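## Task

Remove a single wine glass from the rack and set it standing upright on the table, apart from every other object. The glasses are fragile, so the task is failed if a glass is tossed, let fall more than about a finger's width, or tips over while no gripper holds it; an impact about as strong as a fall of a thumb's length may also fail it. Every remaining glass must still hang straight in its curl.

## Robot and tools

Robot: two YAM-style arms, left_arm and right_arm, each with a parallel two-finger gripper and a wrist camera. Fixed cameras cam_head_left and cam_head_right look down from a stand behind the arms; wrist views are cam_left_wrist and cam_right_wrist. All images are 672x504.

Frame: every position, orientation and offset uses the scene frame. Its origin is at table-top height, halfway between the two nominal arm bases; +z is up, +x points out over the table, and left_arm sits on the +y side (these names do not match image left/right). Actual bases: left_arm near (+0.018, +0.334, 0) m, right_arm near (-0.030, -0.355, 0) m. On each gripper the fingers extend along its +z axis and separate along its y axis; end_effector_position is the point between the pads, roughly 1 cm short of the fingertips.

execute_actions(actions, cameras): actions is a list of actions; each action is a list of up to 15 rows, one per 1/30 s step, and a short action repeats its final row until 15 steps pass. Every row has exactly 14 numbers in [-1, 1], always both arms: left_arm dx, dy, dz, rx, ry, rz, opening, then right_arm the same seven. The six pose numbers are an offset, not a pose: they are measured from that arm's Hand target as it was when the action began, along scene axes, and every row is measured from that same start, not from the row before. Scale: 1.0 equals 0.6 m of travel or 180 degrees of turn. rx, ry, rz form a single rotation vector, turning about the Hand target's position. Because each new action starts from the current Hand target, sending the same offset twice moves twice. Six zeros means hold or re-request the current Hand target. opening is absolute: +1 fully open (0.094 m), -1 closed. cameras lists camera names, ["all"] or []; images come by default only when actions is empty.

move(target, speed, blend, opening_speed, grip_force, blocking, cameras): target is one 14-number row laid out as above, or a list of up to 15 such rows visited in turn; every row is an offset from the same starting Hand targets, not from the previous row. Paths are straight, ignore obstacles and the other arm, end together and are capped at 10 s total. speed is the top gripper speed in m/s, 0.002 to 2.9 (default 0.25), one value or one per target; turning is limited to twice that in rad/s. blend (metres) rounds corners at intermediate targets; 0 stops at each. opening_speed sets how fast the commanded opening changes, in units of the -1..+1 scale per second, minimum 0.2; use it to close gently on glass. grip_force is the per-pad force cap in newtons, 10 to 50, one number or one per arm; it persists until changed, and lower values close slowly. blocking=false returns after about 0.5 s while the motion continues. The result adds a move: line giving the ending (done, off_target, moving, held, fault) and any limits (paced means the sent pose was clipped, held means steps were withheld).

wait(seconds 0 to 10): lets time pass with commands held. stop(): brakes a running move. zoom_image(camera, region): region is [x0, y0, x1, y1] pixels from the top-left of that camera's newest image, at most 504 wide and high. read_manual gives only licence texts. finished_scene(scene) ends scene 1 or 2 permanently; the next calls go to the next scene.

Results: per arm end_effector_position (m) and end_effector_quat_wxyz, Hand target (the pose that later offsets count from), Tool commands, grip_measured (measured opening on the -1..+1 scale, a little too wide when empty), grip_effort_nm (gripper motor effort; negative means closing; not a pad force), Joint positions (last entry is opening in metres), joint torques, and Joint velocities (may be omitted when all are within noise). Calls that ran actions also list some intermediate gripper positions. MOTOR HOT warns of heating; OVER-TEMPERATURE FAULT means that arm folds and is out for the scene.

Practical notes: grippers often stop short of or below the target and tilt, especially far out; check the reported pose after each move and correct with a further offset or turn. Orientation commands are clipped to 40 degrees from the current orientation per step. Small moves can fail or drift sideways. Do not route a path close to an arm's own base. Keep the two grippers and wrist cameras apart; the controller does not prevent them colliding, and a firm contact between arms can end the scene. Wrist-camera cable contact counts as a touch.

Glass handling: approach slowly, close with a low opening_speed and modest grip_force, lift the glass clear of its curl without bumping the remaining glasses, carry it low, and lower it onto the table until it rests before opening. Do not release above the table by more than a few millimetres, do not let it topple, and do not strike the table, rack or other glasses. Anything left off the table fails the task. Avoid holding loads or outstretched poses for long, which heats motors.

Each tool is called after "Emit:" as name(argument=value, ...) on one line, values as JSON.

## Session

Emit:
execute_actions(actions=[])

Scene clock: 0.00 s.
left_arm: end_effector_position=(+0.4312, +0.3339, +0.0420) grip_measured=+1.000 grip_effort_nm=n/a end_effector_quat_wxyz=(+0.500, -0.024, +0.864, +0.043) | right_arm: end_effector_position=(+0.3964, -0.3676, +0.0680) grip_measured=+1.000 grip_effort_nm=n/a end_effector_quat_wxyz=(+0.550, +0.015, +0.829, -0.098)
Joint positions: left_arm=[-0.089 1.718 0.499 0.694 -0.155 -0.031 0.094] | right_arm=[0.071 1.738 0.5 0.841 0.243 -0.057 0.094]
Joint velocities: within noise
Joint torques (N m): no reading
Heat: left arm: 32 °C; right arm: 37 °C.
Hand target: left_arm +0.4356, +0.3336, +0.0505; +0.511, -0.025, +0.858, +0.042 | right_arm +0.4007, -0.3673, +0.0790; +0.564, +0.017, +0.820, -0.097
Tool commands: left_gripper/opening=+1.0 right_gripper/opening=+1.0

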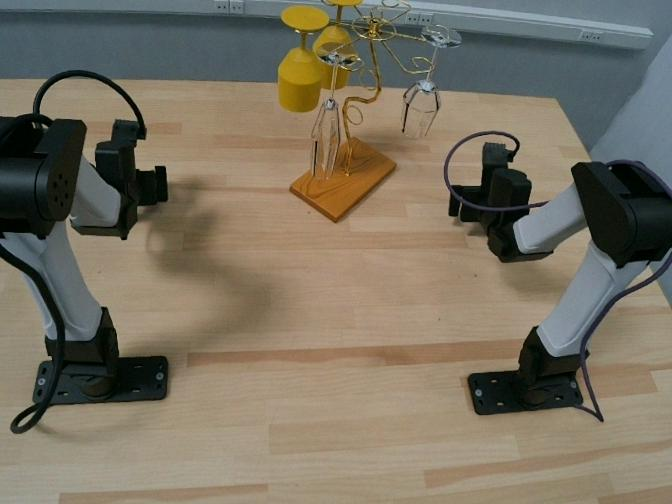

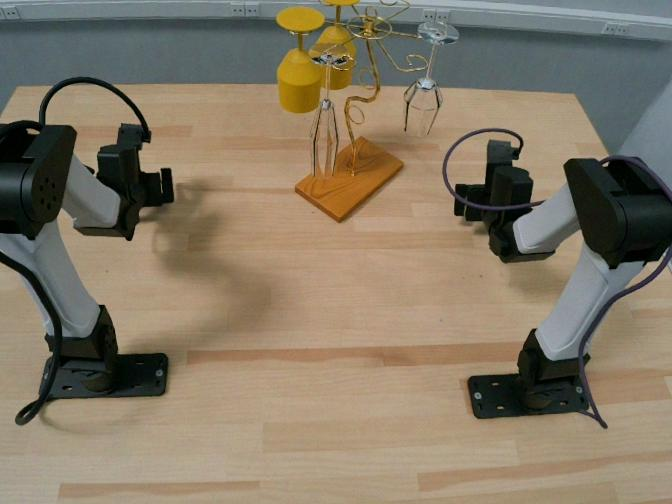

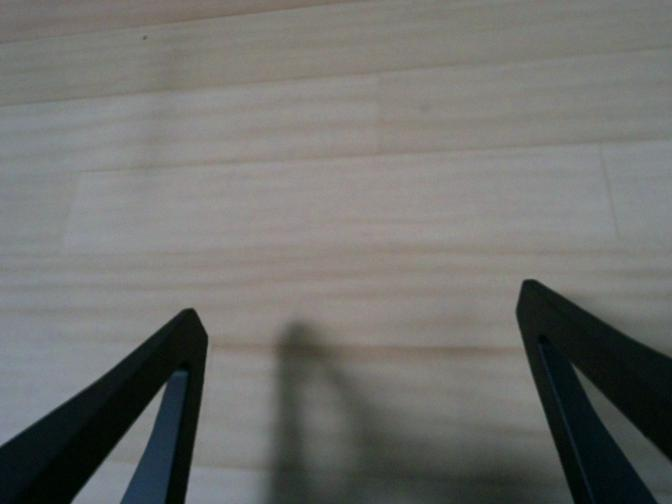

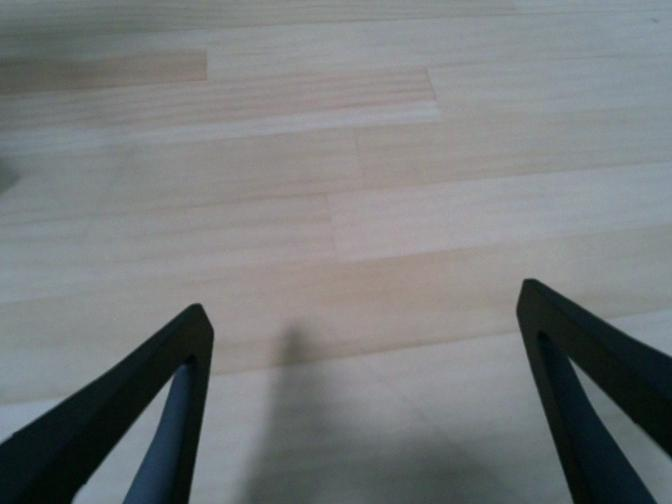

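Emit:
zoom_image(camera="cam_head_left", region=[250, 0, 490, 230])

Emit:
zoom_image(camera="cam_head_right", region=[250, 0, 490, 230])

Scaled by 2.100 from the camera's 672x504 image, which has a finer 960x720 frame.

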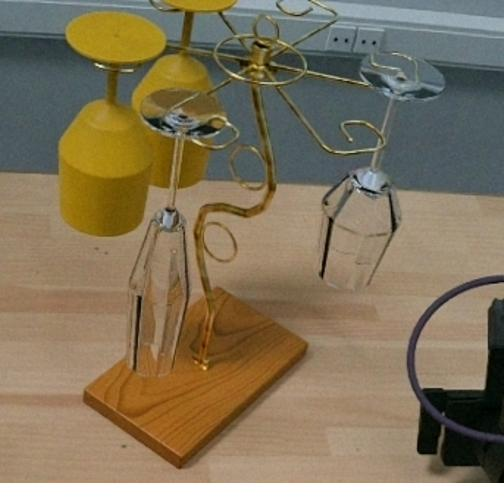

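Scaled by 2.100 from the camera's 672x504 image, which has a finer 960x720 frame.

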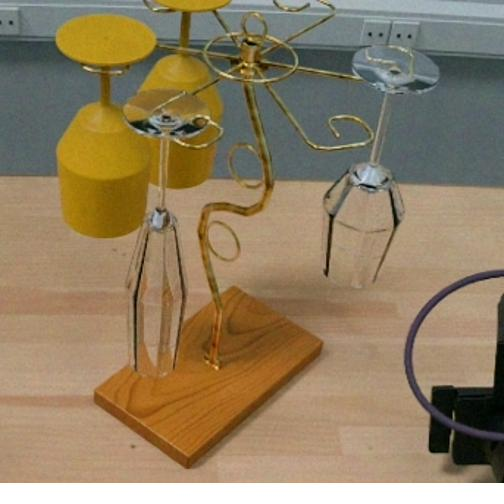

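Emit:
zoom_image(camera="cam_head_right", region=[350, 0, 470, 90])

Emit:
zoom_image(camera="cam_head_left", region=[350, 0, 470, 90])

Emit:
zoom_image(camera="cam_head_left", region=[260, 0, 380, 90])

Scaled by 4.200 from the camera's 672x504 image, which has a finer 960x720 frame.

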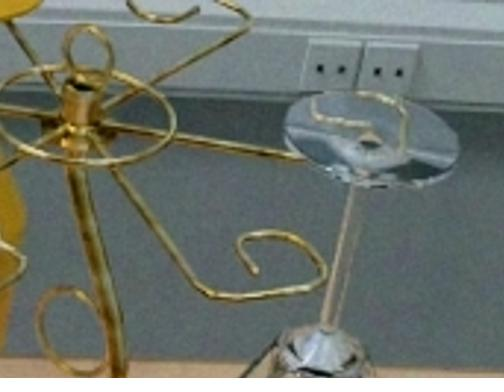

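Scaled by 4.200 from the camera's 672x504 image, which has a finer 960x720 frame.

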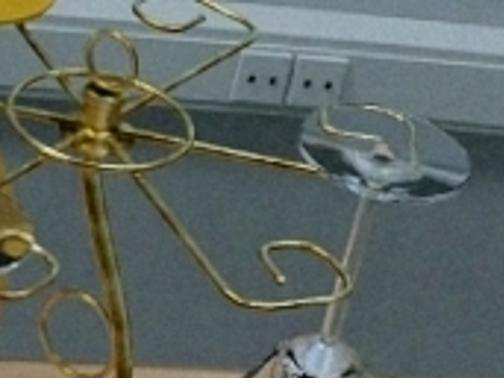

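Scaled by 4.200 from the camera's 672x504 image, which has a finer 960x720 frame.

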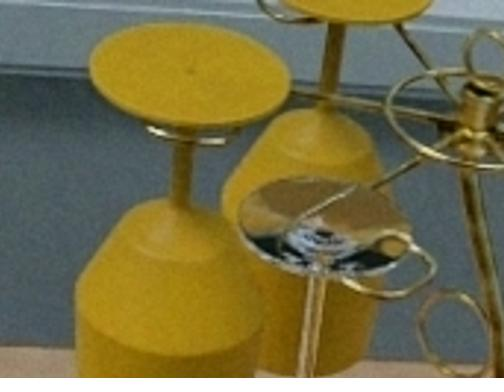

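Emit:
move(target=[[0,0,0,0,0,0,1, 0.0032,-0.1067,0.1292,0.0844,0.2653,-0.0299,1],[0,0,0,0,0,0,1, -0.0012,-0.0545,0.1683,0.4062,0.2449,-0.1705,1],[0,0,0,0,0,0,1, 0.0118,0.0077,0.2120,0.7304,0.3028,-0.3462,1],[0,0,0,0,0,0,1, 0.0667,0.0405,0.2133,0.8033,0.4388,-0.2194,1]], blend=[0.02,0.02,0.015,0], speed=0.5, cameras=["cam_head_left","cam_head_right","cam_right_wrist"])

Scene clock: 16.97 s.
left_arm: end_effector_position=(+0.4311, +0.3339, +0.0419) grip_measured=+1.000 grip_effort_nm=0.04 end_effector_quat_wxyz=(+0.500, -0.024, +0.864, +0.043) | right_arm: end_effector_position=(+0.4405, -0.3468, +0.2021) grip_measured=+1.000 grip_effort_nm=-0.01 end_effector_quat_wxyz=(-0.364, +0.635, +0.413, +0.542)
Joint positions: left_arm=[-0.089 1.718 0.499 0.694 -0.155 -0.031 0.094] | right_arm=[-0.354 2.127 1.731 -0.876 -1.415 1.887 0.094]
Joint torques (N m): left_arm=[-0.17 -6.6 6.9 2.03 -0.06 0.08] | right_arm=[0.34 -12.38 5.42 0.92 -0.71 0.19]
Heat: left arm: 38 °C; right arm: 40 °C.
Hand target: left_arm +0.4356, +0.3336, +0.0505; +0.511, -0.025, +0.858, +0.042 | right_arm +0.4407, -0.3431, +0.2071; -0.366, +0.626, +0.415, +0.549
Off the commanded pose: left_arm 0.010 m, 1 deg | right_arm 0.006 m, 1 deg.
move: done
camera_calibration:
cam_right_wrist: T_world_to_cam=[[-0.910911, 0.389719, 0.135502, 0.515602], [-0.10565, -0.537767, 0.836448, -0.292272], [0.398848, 0.747613, 0.531032, 0.0883116], [0, 0, 0, 1]] pos_world=[0.403566, -0.424137, 0.127709]
Images, in order (width x height): cam_head_left 672x504, cam_head_right 672x504, cam_right_wrist 672x504.

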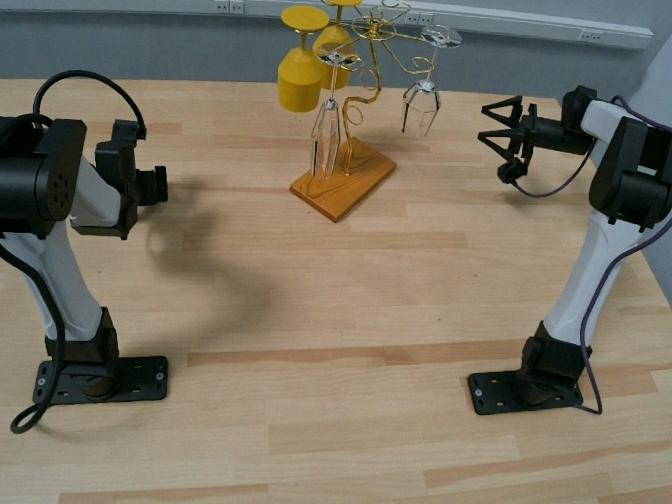

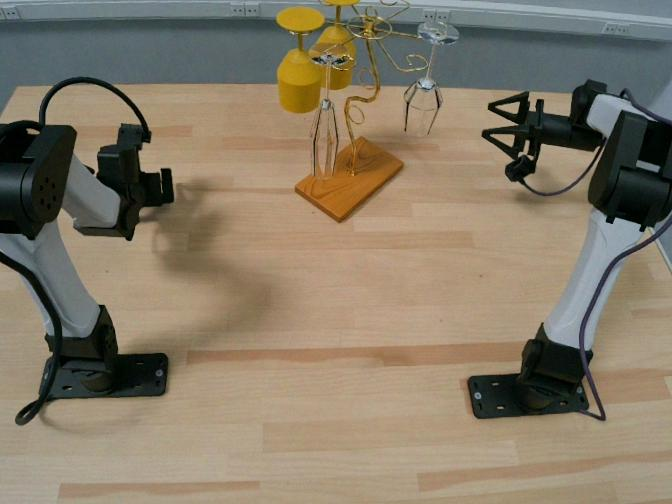

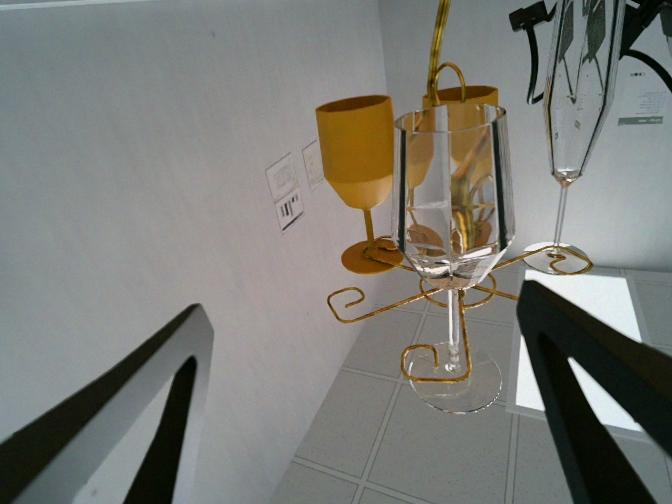

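Emit:
zoom_image(camera="cam_right_wrist", region=[310, 230, 530, 430])

Emit:
zoom_image(camera="cam_right_wrist", region=[385, 315, 515, 420])

Scaled by 2.291 from the camera's 672x504 image, which has a finer 960x720 frame.

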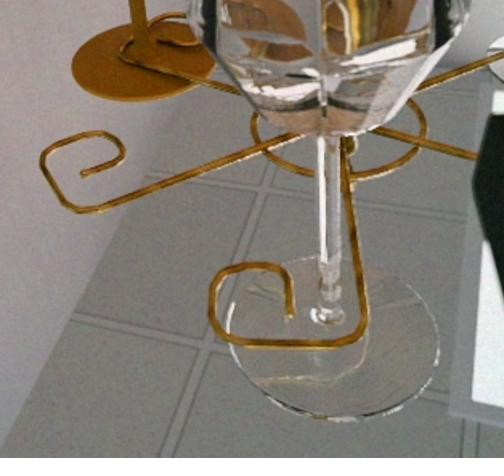

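Scaled by 3.877 from the camera's 672x504 image, which has a finer 960x720 frame.

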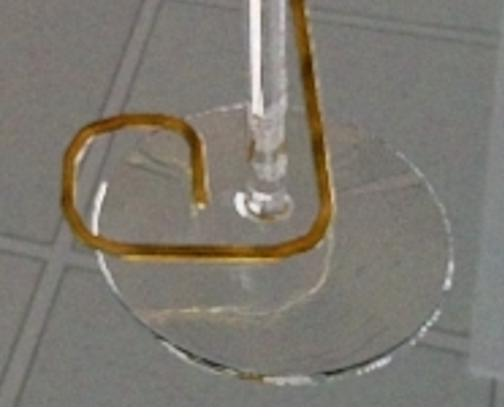

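Emit:
zoom_image(camera="cam_right_wrist", region=[370, 80, 540, 300])

Emit:
zoom_image(camera="cam_head_left", region=[390, 10, 470, 150])

Scaled by 2.291 from the camera's 672x504 image, which has a finer 960x720 frame.

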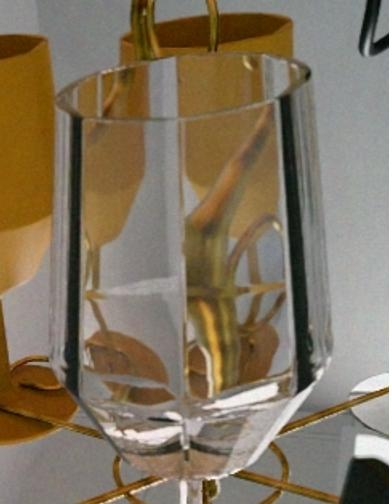

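Scaled by 3.600 from the camera's 672x504 image, which has a finer 960x720 frame.

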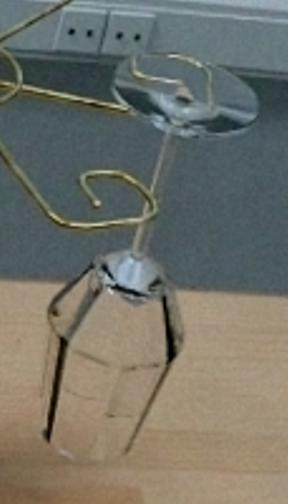

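Emit:
move(target=[0,0,0,0,0,0,1, -0.0337,0.0983,0.0882,0.0075,-0.0021,0.0394,1], speed=0.15, cameras=["cam_head_left","cam_head_right","cam_right_wrist"])

Scene clock: 24.53 s.
left_arm: end_effector_position=(+0.4311, +0.3339, +0.0419) grip_measured=+1.000 grip_effort_nm=0.04 end_effector_quat_wxyz=(+0.500, -0.024, +0.864, +0.043) | right_arm: end_effector_position=(+0.4254, -0.2853, +0.2252) grip_measured=+1.000 grip_effort_nm=-0.02 end_effector_quat_wxyz=(-0.418, +0.611, +0.434, +0.514)
Joint positions: left_arm=[-0.089 1.718 0.499 0.694 -0.155 -0.031 0.094] | right_arm=[-0.23 2.078 1.731 -0.926 -1.442 1.936 0.094]
Joint torques (N m): left_arm=[0.27 -6.58 6.69 2.02 -0.03 0.12] | right_arm=[-0.29 -16.62 8.49 0.49 -0.72 0.18]
Heat: left arm: 39 °C; right arm: 43 °C.
Hand target: left_arm +0.4356, +0.3336, +0.0505; +0.511, -0.025, +0.858, +0.042 | right_arm +0.4205, -0.2840, +0.2601; -0.405, +0.593, +0.448, +0.533
Off the commanded pose: left_arm 0.010 m, 1 deg | right_arm 0.035 m, 4 deg.
move: off_target (right_arm)
camera_calibration:
cam_right_wrist: T_world_to_cam=[[-0.945799, 0.26653, 0.185544, 0.443153], [-0.0029405, -0.578343, 0.815788, -0.330784], [0.32474, 0.771026, 0.54778, 0.0705166], [0, 0, 0, 1]] pos_world=[0.395261, -0.363791, 0.148998]
Images, in order (width x height): cam_head_left 672x504, cam_head_right 672x504, cam_right_wrist 672x504.

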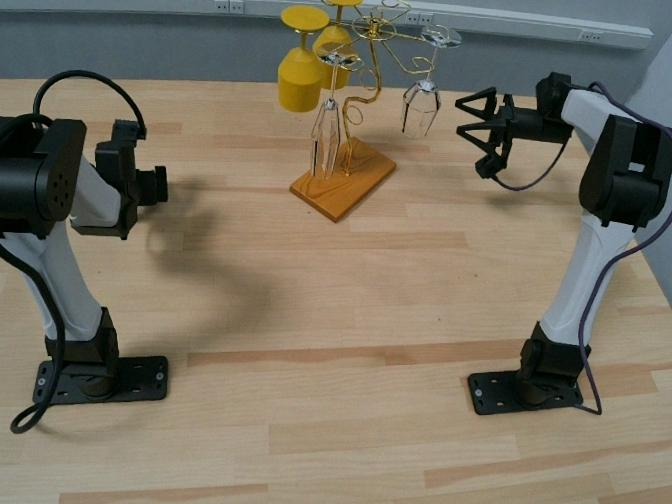

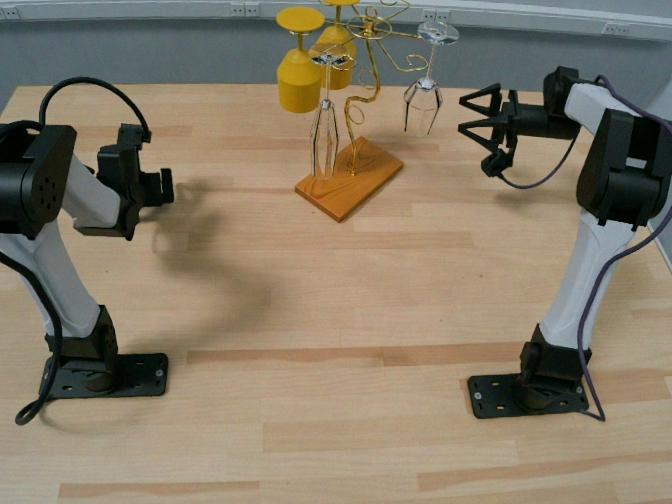

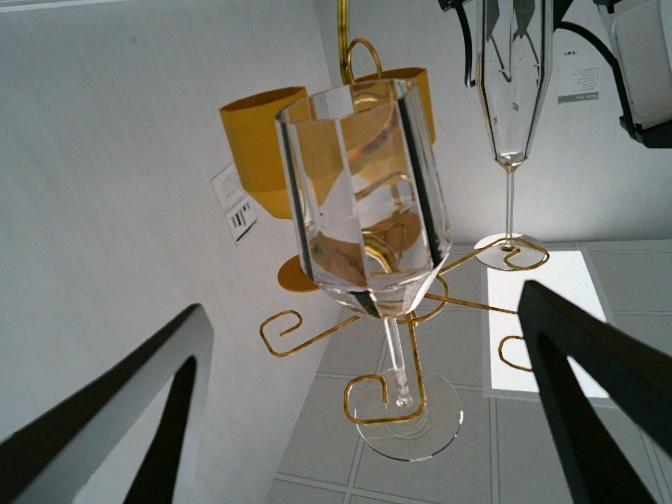

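Emit:
move(target=[0,0,0,0,0,0,1, 0,0,0,0,0,0,1], speed=0.15, cameras=[])

Scene clock: 25.33 s.
left_arm: end_effector_position=(+0.4311, +0.3339, +0.0419) grip_measured=+1.000 grip_effort_nm=0.04 end_effector_quat_wxyz=(+0.500, -0.024, +0.864, +0.043) | right_arm: end_effector_position=(+0.4254, -0.2853, +0.2252) grip_measured=+1.000 grip_effort_nm=-0.02 end_effector_quat_wxyz=(-0.418, +0.611, +0.434, +0.514)
Joint positions: left_arm=[-0.089 1.718 0.499 0.694 -0.155 -0.031 0.094] | right_arm=[-0.23 2.078 1.731 -0.926 -1.442 1.937 0.094]
Joint torques (N m): left_arm=[-0.02 -6.56 6.95 2.05 0 0.1] | right_arm=[-0.28 -16.62 8.43 0.5 -0.71 0.14]
Heat: left arm: 39 °C; right arm: 43 °C.
Hand target: left_arm +0.4356, +0.3336, +0.0505; +0.511, -0.025, +0.858, +0.042 | right_arm +0.4205, -0.2840, +0.2601; -0.405, +0.593, +0.448, +0.533
Off the commanded pose: left_arm 0.010 m, 1 deg | right_arm 0.035 m, 4 deg.
move: off_target (right_arm)
No camera images: "cameras" was empty.

Emit:
zoom_image(camera="cam_right_wrist", region=[250, 60, 480, 290])

Emit:
zoom_image(camera="cam_right_wrist", region=[320, 280, 480, 470])

Scaled by 2.191 from the camera's 672x504 image, which has a finer 960x720 frame.
This view is cut from an older image: the scene may have changed since it was taken.

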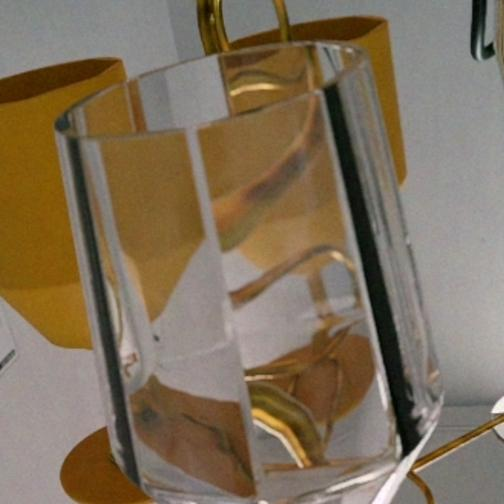

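Scaled by 2.653 from the camera's 672x504 image, which has a finer 960x720 frame.
This view is cut from an older image: the scene may have changed since it was taken.

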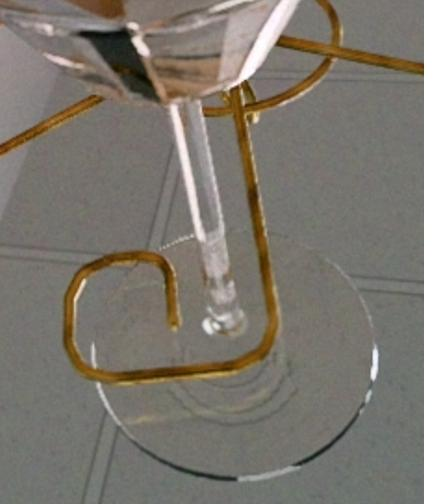

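Emit:
move(target=[0,0,0,0,0,0,1, 0.005,0.045,0.02,-0.0027,-0.0108,0.0244,1], speed=0.08, cameras=["cam_head_left","cam_right_wrist"])

Scene clock: 29.90 s.
left_arm: end_effector_position=(+0.4311, +0.3339, +0.0419) grip_measured=+1.000 grip_effort_nm=0.03 end_effector_quat_wxyz=(+0.500, -0.024, +0.864, +0.043) | right_arm: end_effector_position=(+0.4232, -0.2586, +0.2592) grip_measured=+1.000 grip_effort_nm=-0.02 end_effector_quat_wxyz=(-0.415, +0.580, +0.472, +0.517)
Joint positions: left_arm=[-0.089 1.718 0.499 0.694 -0.155 -0.031 0.094] | right_arm=[-0.17 2.078 1.861 -1.039 -1.445 1.883 0.094]
Joint torques (N m): left_arm=[-0.01 -6.57 6.68 1.99 -0.04 0.14] | right_arm=[-0.05 -11.71 8.77 0.53 -0.7 -0.05]
Heat: left arm: 40 °C; right arm: 46 °C.
Hand target: left_arm +0.4356, +0.3336, +0.0505; +0.511, -0.025, +0.858, +0.042 | right_arm +0.4235, -0.2570, +0.2721; -0.415, +0.568, +0.480, +0.525
Off the commanded pose: left_arm 0.010 m, 1 deg | right_arm 0.013 m, 2 deg.
move: off_target (right_arm)
camera_calibration:
cam_right_wrist: T_world_to_cam=[[-0.97214, 0.203963, 0.115509, 0.440757], [-0.0214555, -0.568145, 0.822648, -0.334362], [0.233416, 0.797251, 0.556693, 0.0752106], [0, 0, 0, 1]] pos_world=[0.403748, -0.339826, 0.182282]
Images, in order (width x height): cam_head_left 672x504, cam_right_wrist 672x504.

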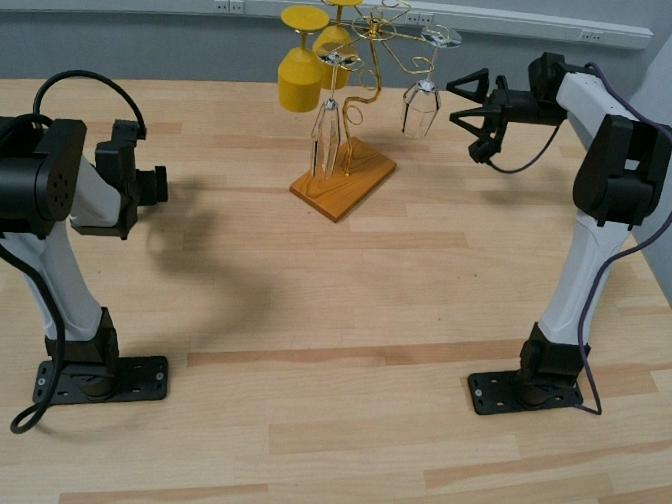

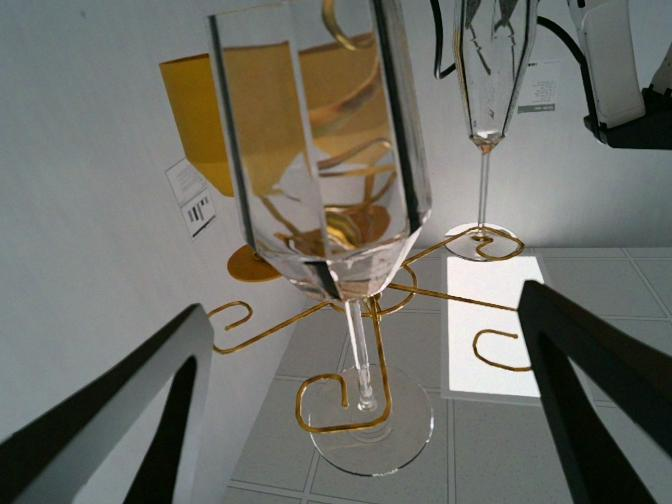

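Emit:
move(target=[0,0,0,0,0,0,1, 0.0143,0.0633,-0.0167,0,0,0.025,1], speed=0.08, cameras=["cam_head_left","cam_head_right","cam_right_wrist"])

Scene clock: 31.93 s.
left_arm: end_effector_position=(+0.4311, +0.3339, +0.0419) grip_measured=+1.000 grip_effort_nm=0.03 end_effector_quat_wxyz=(+0.500, -0.024, +0.864, +0.043) | right_arm: end_effector_position=(+0.4258, -0.2197, +0.2573) grip_measured=+1.000 grip_effort_nm=-0.02 end_effector_quat_wxyz=(-0.436, +0.558, +0.498, +0.500)
Joint positions: left_arm=[-0.089 1.718 0.499 0.694 -0.155 -0.031 0.094] | right_arm=[-0.081 2.127 1.927 -1.034 -1.445 1.899 0.094]
Joint torques (N m): left_arm=[0.02 -6.53 6.71 2.02 -0.06 -0.01] | right_arm=[-0.1 -10.15 8.72 0.89 -0.67 0.18]
Heat: left arm: 40 °C; right arm: 46 °C.
Hand target: left_arm +0.4356, +0.3336, +0.0505; +0.511, -0.025, +0.858, +0.042 | right_arm +0.4321, -0.2190, +0.2618; -0.435, +0.549, +0.501, +0.508
Off the commanded pose: left_arm 0.010 m, 1 deg | right_arm 0.008 m, 1 deg.
move: done
camera_calibration:
cam_right_wrist: T_world_to_cam=[[-0.986775, 0.118222, 0.1109, 0.424171], [0.0243423, -0.568325, 0.822444, -0.330067], [0.160258, 0.814266, 0.557931, 0.0791057], [0, 0, 0, 1]] pos_world=[0.413918, -0.302145, 0.180286]
Images, in order (width x height): cam_head_left 672x504, cam_head_right 672x504, cam_right_wrist 672x504.

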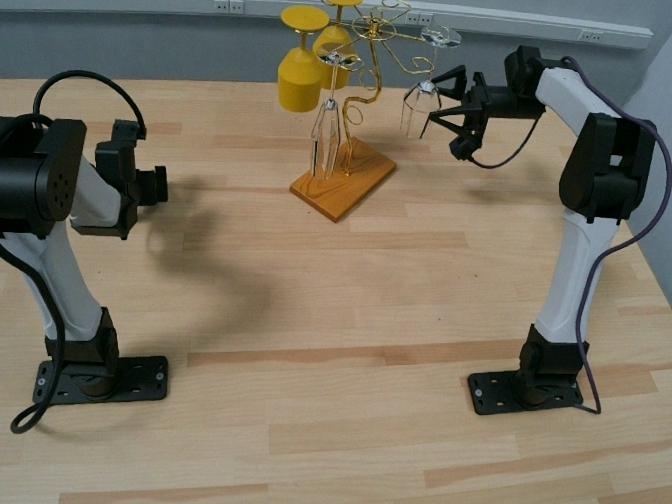

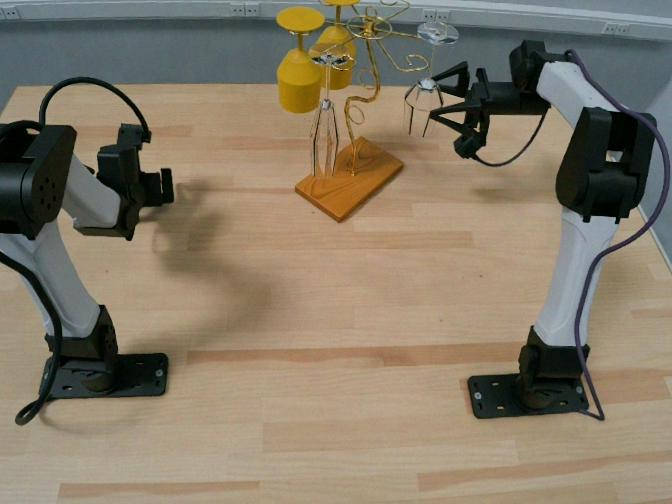

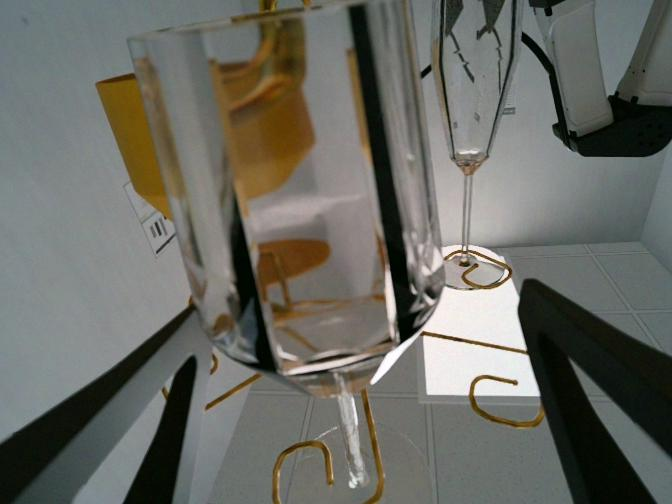

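Emit:
move(target=[0,0,0,0,0,0,1, 0.0208,0.003,-0.018,0,0,0.003,1], speed=0.05, cameras=["cam_head_left","cam_right_wrist"])

Scene clock: 33.97 s.
left_arm: end_effector_position=(+0.4311, +0.3339, +0.0419) grip_measured=+1.000 grip_effort_nm=0.04 end_effector_quat_wxyz=(+0.500, -0.024, +0.864, +0.043) | right_arm: end_effector_position=(+0.4399, -0.2208, +0.2476) grip_measured=+1.000 grip_effort_nm=-0.02 end_effector_quat_wxyz=(-0.436, +0.558, +0.498, +0.500)
Joint positions: left_arm=[-0.089 1.718 0.499 0.694 -0.155 -0.031 0.094] | right_arm=[-0.081 2.191 1.99 -1.032 -1.445 1.899 0.094]
Joint torques (N m): left_arm=[0.1 -6.65 6.57 2.02 0.03 0.07] | right_arm=[0.44 -10.66 8.75 0.8 -0.69 0.05]
Heat: left arm: 40 °C; right arm: 46 °C.
Hand target: left_arm +0.4356, +0.3336, +0.0505; +0.512, -0.025, +0.858, +0.042 | right_arm +0.4446, -0.2172, +0.2512; -0.438, +0.546, +0.504, +0.506
Off the commanded pose: left_arm 0.010 m, 1 deg | right_arm 0.007 m, 2 deg.
move: done
camera_calibration:
cam_right_wrist: T_world_to_cam=[[-0.986777, 0.118213, 0.110892, 0.439301], [0.0243278, -0.568393, 0.822397, -0.323121], [0.160248, 0.81422, 0.558002, 0.0832135], [0, 0, 0, 1]] pos_world=[0.428018, -0.303345, 0.170586]
Images, in order (width x height): cam_head_left 672x504, cam_right_wrist 672x504.

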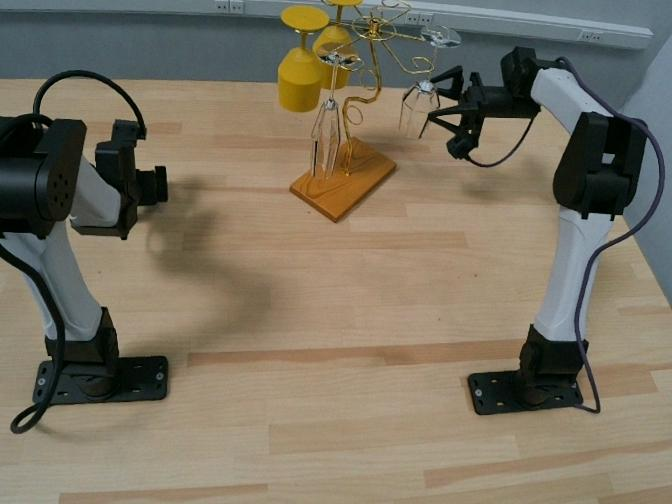

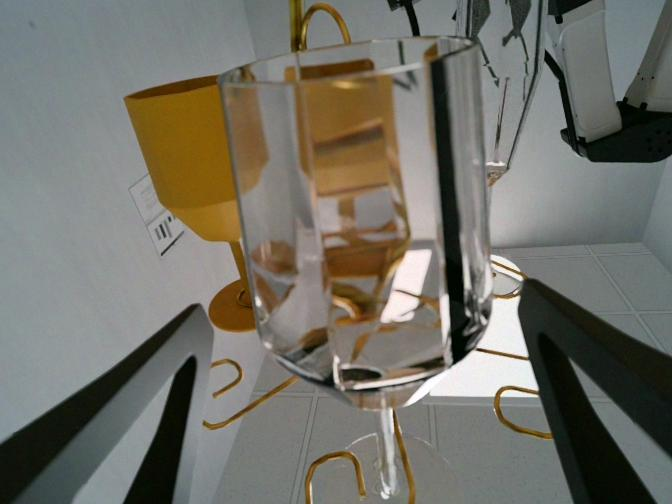

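Emit:
move(target=[[0,0,0,0,0,0,1, 0.0017,0.0117,0,0,0,0,1],[0,0,0,0,0,0,1, 0.0017,0.0117,0,0,0,0,0.3]], speed=0.05, opening_speed=0.35, grip_force=[50, 25], cameras=["cam_head_left","cam_right_wrist"])

Scene clock: 38.63 s.
left_arm: end_effector_position=(+0.4311, +0.3339, +0.0419) grip_measured=+1.000 grip_effort_nm=0.04 end_effector_quat_wxyz=(+0.500, -0.024, +0.864, +0.043) | right_arm: end_effector_position=(+0.4453, -0.2138, +0.2507) grip_measured=+0.519 grip_effort_nm=-0.58 end_effector_quat_wxyz=(-0.436, +0.552, +0.502, +0.503)
Joint positions: left_arm=[-0.089 1.718 0.499 0.694 -0.155 -0.031 0.094] | right_arm=[-0.065 2.191 1.99 -0.946 -1.445 1.974 0.071]
Joint torques (N m): left_arm=[-0.31 -6.56 6.49 2 -0.06 0.1] | right_arm=[0.36 -12.45 5.59 1.09 -0.62 0.11]
Heat: left arm: 41 °C; right arm: 48 °C.
Hand target: left_arm +0.4356, +0.3336, +0.0505; +0.512, -0.025, +0.858, +0.042 | right_arm +0.4456, -0.2103, +0.2512; -0.438, +0.546, +0.504, +0.506
Off the commanded pose: left_arm 0.010 m, 2 deg | right_arm 0.004 m, 1 deg.
grip_force (N): 50, 25
move: done
camera_calibration:
cam_right_wrist: T_world_to_cam=[[-0.988897, 0.110759, 0.0990678, 0.445836], [0.0183914, -0.570326, 0.821212, -0.319264], [0.147457, 0.813917, 0.561957, 0.0795838], [0, 0, 0, 1]] pos_world=[0.435023, -0.29624, 0.173293]
Images, in order (width x height): cam_head_left 672x504, cam_right_wrist 672x504.

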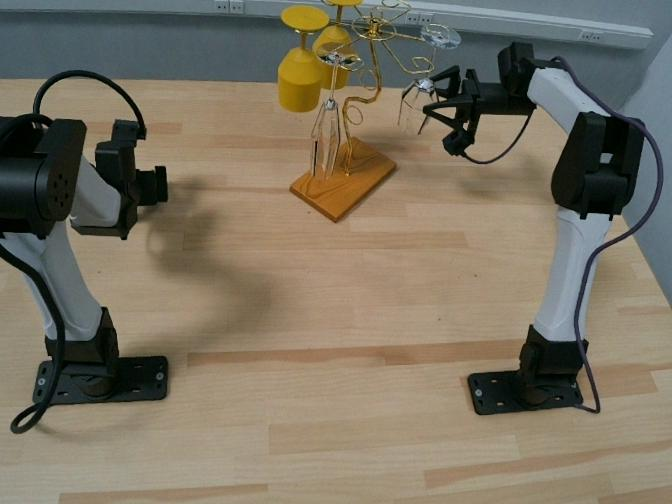

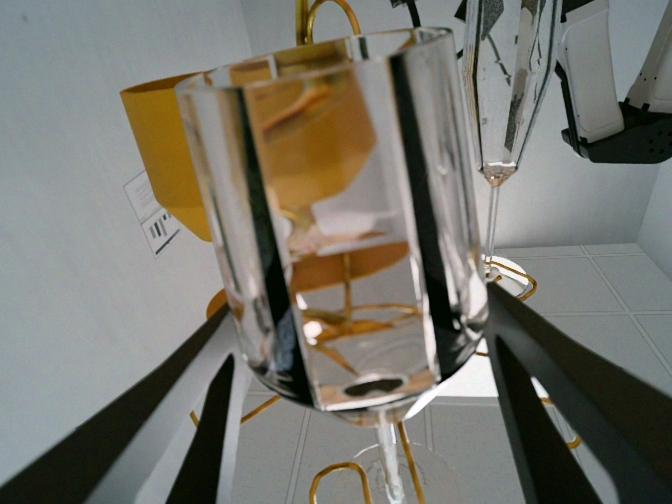

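Emit:
zoom_image(camera="cam_head_left", region=[370, 0, 530, 180])

Emit:
zoom_image(camera="cam_right_wrist", region=[280, 360, 500, 504])

Scaled by 2.800 from the camera's 672x504 image, which has a finer 960x720 frame.

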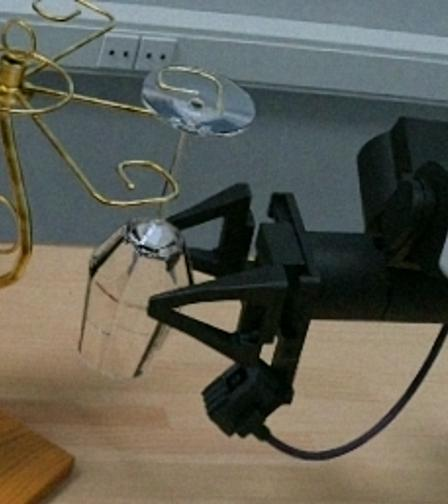

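Scaled by 2.291 from the camera's 672x504 image, which has a finer 960x720 frame.

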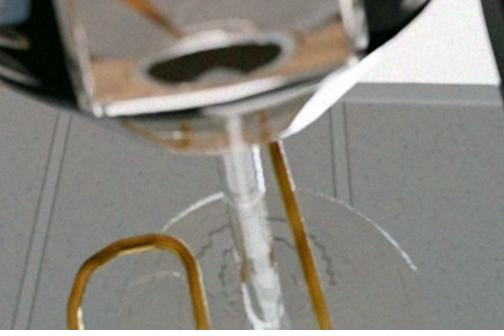

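Emit:
move(target=[0,0,0,0,0,0,1, 0,0,0.03,0,0,0,0.3], speed=0.05, cameras=["cam_head_left","cam_head_right","cam_right_wrist"])

Scene clock: 41.03 s.
left_arm: end_effector_position=(+0.4311, +0.3339, +0.0419) grip_measured=+1.000 grip_effort_nm=0.04 end_effector_quat_wxyz=(+0.500, -0.024, +0.864, +0.043) | right_arm: end_effector_position=(+0.4453, -0.2138, +0.2507) grip_measured=+0.519 grip_effort_nm=-0.58 end_effector_quat_wxyz=(-0.443, +0.559, +0.494, +0.497)
Joint positions: left_arm=[-0.089 1.718 0.499 0.694 -0.155 -0.031 0.094] | right_arm=[-0.065 2.191 1.99 -0.946 -1.445 2.001 0.071]
Joint torques (N m): left_arm=[-0.2 -6.58 6.79 2.1 -0.04 0.1] | right_arm=[0.4 -13.7 9.28 0.82 -0.62 0.21]
Heat: left arm: 41 °C; right arm: 49 °C.
Hand target: left_arm +0.4356, +0.3336, +0.0505; +0.512, -0.025, +0.858, +0.042 | right_arm +0.4456, -0.2103, +0.2692; -0.438, +0.546, +0.504, +0.506
Off the commanded pose: left_arm 0.010 m, 2 deg | right_arm 0.019 m, 2 deg.
grip_force (N): 50, 25
move: off_target (right_arm)
camera_calibration:
cam_right_wrist: T_world_to_cam=[[-0.985535, 0.113463, 0.125884, 0.438135], [0.0385913, -0.573034, 0.818623, -0.328199], [0.165019, 0.811639, 0.560366, 0.0716628], [0, 0, 0, 1]] pos_world=[0.432638, -0.295945, 0.173359]
Images, in order (width x height): cam_head_left 672x504, cam_head_right 672x504, cam_right_wrist 672x504.

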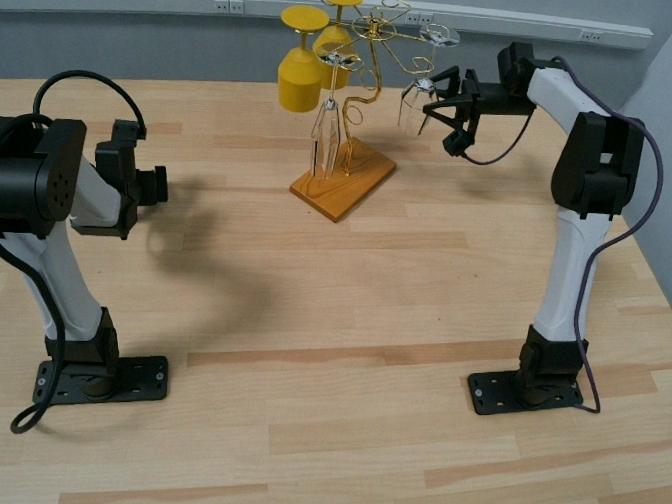

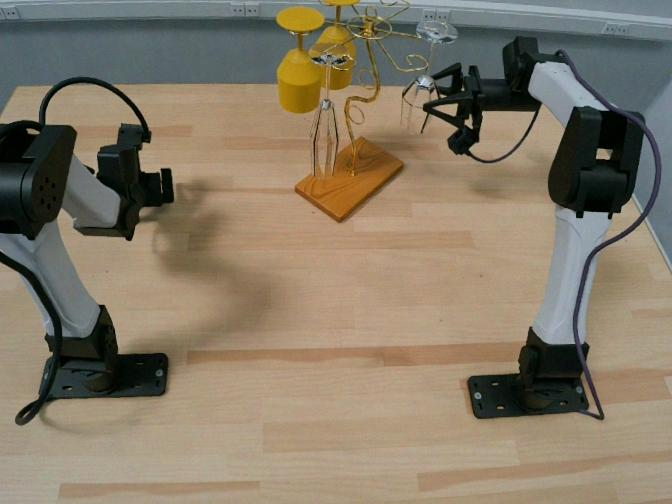

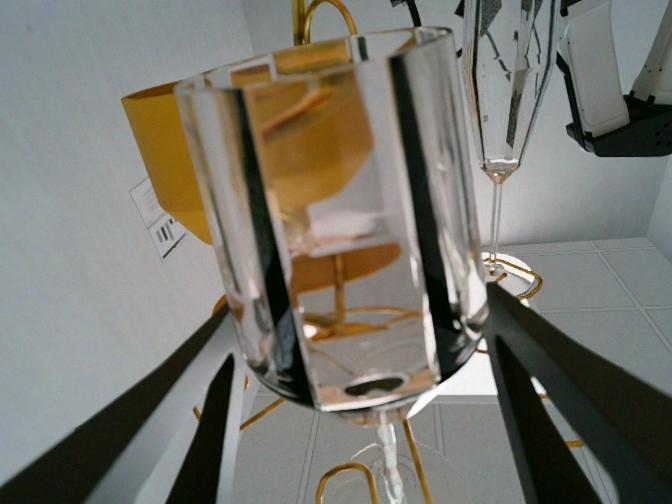

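Emit:
move(target=[0,0,0,0,0,0,1, 0,0,0.025,0,0,0,0.3], speed=0.04, cameras=["cam_head_left","cam_right_wrist"])

Scene clock: 42.50 s.
left_arm: end_effector_position=(+0.4311, +0.3339, +0.0419) grip_measured=+1.000 grip_effort_nm=0.04 end_effector_quat_wxyz=(+0.500, -0.024, +0.864, +0.043) | right_arm: end_effector_position=(+0.4472, -0.2140, +0.2648) grip_measured=+0.519 grip_effort_nm=-0.58 end_effector_quat_wxyz=(-0.442, +0.560, +0.493, +0.498)
Joint positions: left_arm=[-0.089 1.718 0.499 0.694 -0.155 -0.031 0.094] | right_arm=[-0.065 2.191 2.041 -0.966 -1.445 2.033 0.071]
Joint torques (N m): left_arm=[0.09 -6.9 6.86 2.03 -0.1 0.09] | right_arm=[0.31 -13.85 9.37 0.76 -0.62 0.11]
Heat: left arm: 41 °C; right arm: 50 °C.
Hand target: left_arm +0.4356, +0.3336, +0.0505; +0.512, -0.025, +0.858, +0.042 | right_arm +0.4456, -0.2103, +0.2841; -0.438, +0.546, +0.504, +0.506
Off the commanded pose: left_arm 0.010 m, 2 deg | right_arm 0.020 m, 2 deg.
grip_force (N): 50, 25
move: off_target (right_arm)
camera_calibration:
cam_right_wrist: T_world_to_cam=[[-0.985163, 0.116943, 0.125611, 0.438961], [0.0361235, -0.574216, 0.817907, -0.33887], [0.167776, 0.810309, 0.561472, 0.0617452], [0, 0, 0, 1]] pos_world=[0.43433, -0.29595, 0.187357]
Images, in order (width x height): cam_head_left 672x504, cam_right_wrist 672x504.

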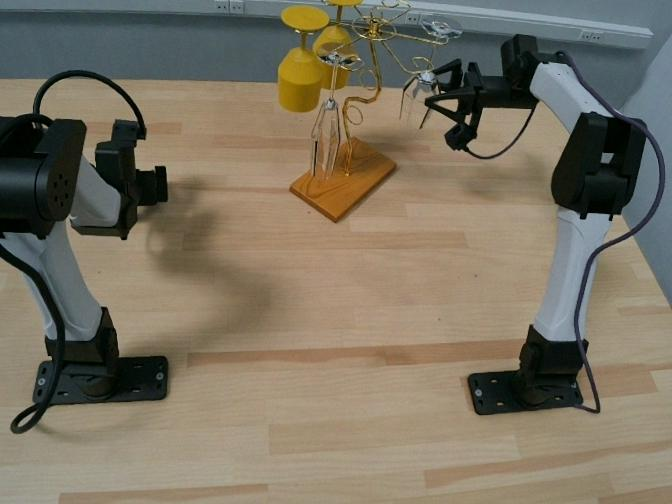

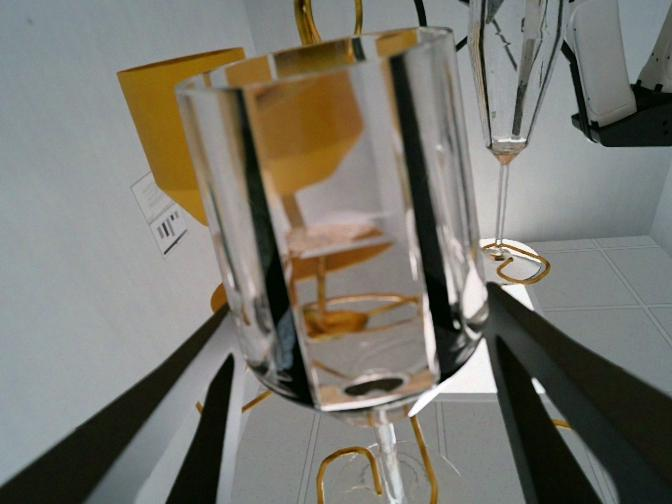

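Emit:
zoom_image(camera="cam_head_left", region=[370, 0, 490, 140])

Emit:
zoom_image(camera="cam_right_wrist", region=[280, 360, 500, 504])

Scaled by 3.600 from the camera's 672x504 image, which has a finer 960x720 frame.

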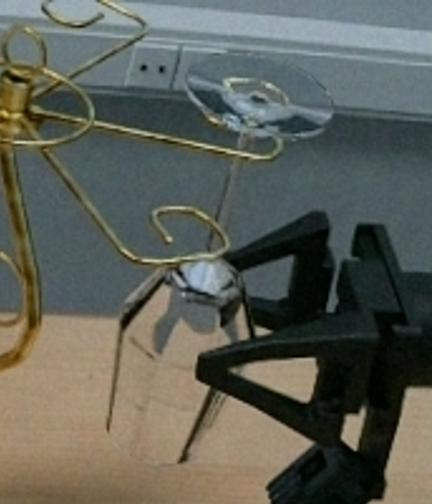

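Scaled by 2.291 from the camera's 672x504 image, which has a finer 960x720 frame.

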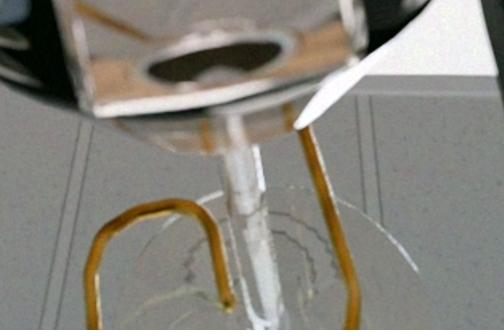

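Emit:
move(target=[0,0,0,0,0,0,1, -0.01,0.0183,0,-0.0013,-0.0109,0.0013,0.3], speed=0.04, cameras=["cam_head_left","cam_right_wrist"])

Scene clock: 47.23 s.
left_arm: end_effector_position=(+0.4311, +0.3339, +0.0419) grip_measured=+1.000 grip_effort_nm=0.04 end_effector_quat_wxyz=(+0.500, -0.024, +0.864, +0.043) | right_arm: end_effector_position=(+0.4478, -0.2026, +0.2580) grip_measured=+0.519 grip_effort_nm=-0.58 end_effector_quat_wxyz=(-0.443, +0.557, +0.500, +0.493)
Joint positions: left_arm=[-0.089 1.718 0.499 0.694 -0.155 -0.031 0.094] | right_arm=[-0.04 2.191 2.015 -0.906 -1.434 2.063 0.071]
Joint torques (N m): left_arm=[0.16 -6.52 6.9 2.02 -0.07 0.05] | right_arm=[0.18 -17.94 5.46 1.23 -0.61 0.16]
Heat: left arm: 41 °C; right arm: 52 °C.
Hand target: left_arm +0.4356, +0.3336, +0.0505; +0.512, -0.025, +0.858, +0.042 | right_arm +0.4396, -0.1993, +0.2842; -0.429, +0.537, +0.514, +0.513
Off the commanded pose: left_arm 0.010 m, 2 deg | right_arm 0.028 m, 4 deg.
grip_force (N): 50, 25
move: off_target (right_arm)
camera_calibration:
cam_right_wrist: T_world_to_cam=[[-0.987326, 0.101526, 0.121983, 0.437796], [0.043255, -0.567371, 0.822326, -0.32975], [0.152697, 0.81718, 0.555788, 0.0658227], [0, 0, 0, 1]] pos_world=[0.43646, -0.285327, 0.181175]
Images, in order (width x height): cam_head_left 672x504, cam_right_wrist 672x504.

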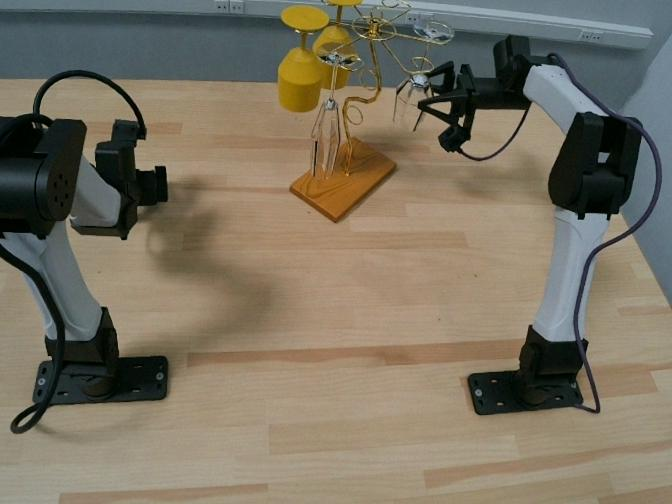

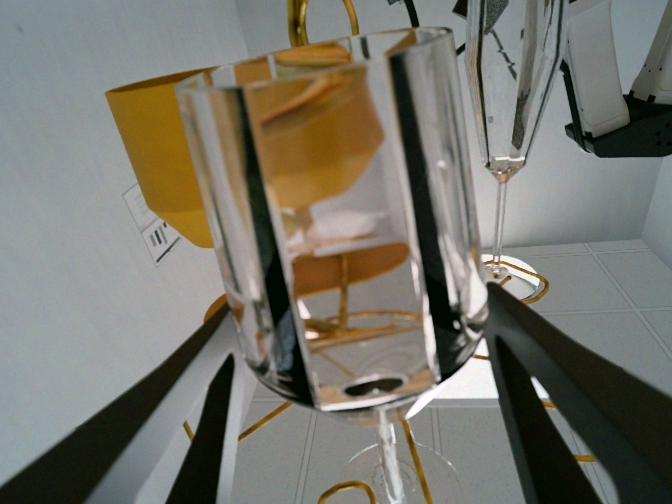

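Emit:
zoom_image(camera="cam_right_wrist", region=[280, 360, 500, 504])

Emit:
zoom_image(camera="cam_head_left", region=[370, 0, 490, 140])

Scaled by 2.291 from the camera's 672x504 image, which has a finer 960x720 frame.

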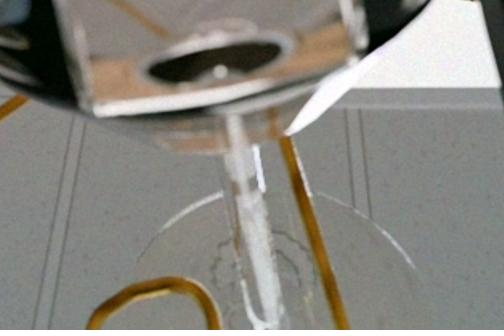

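Scaled by 3.600 from the camera's 672x504 image, which has a finer 960x720 frame.

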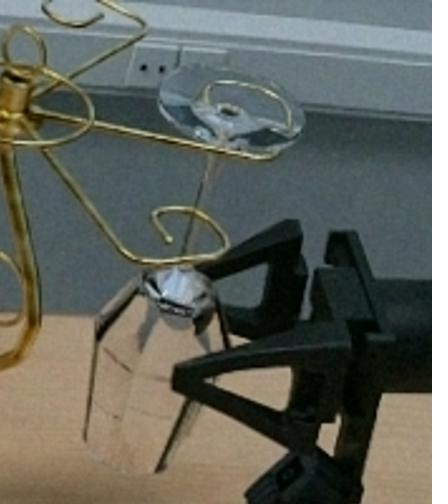

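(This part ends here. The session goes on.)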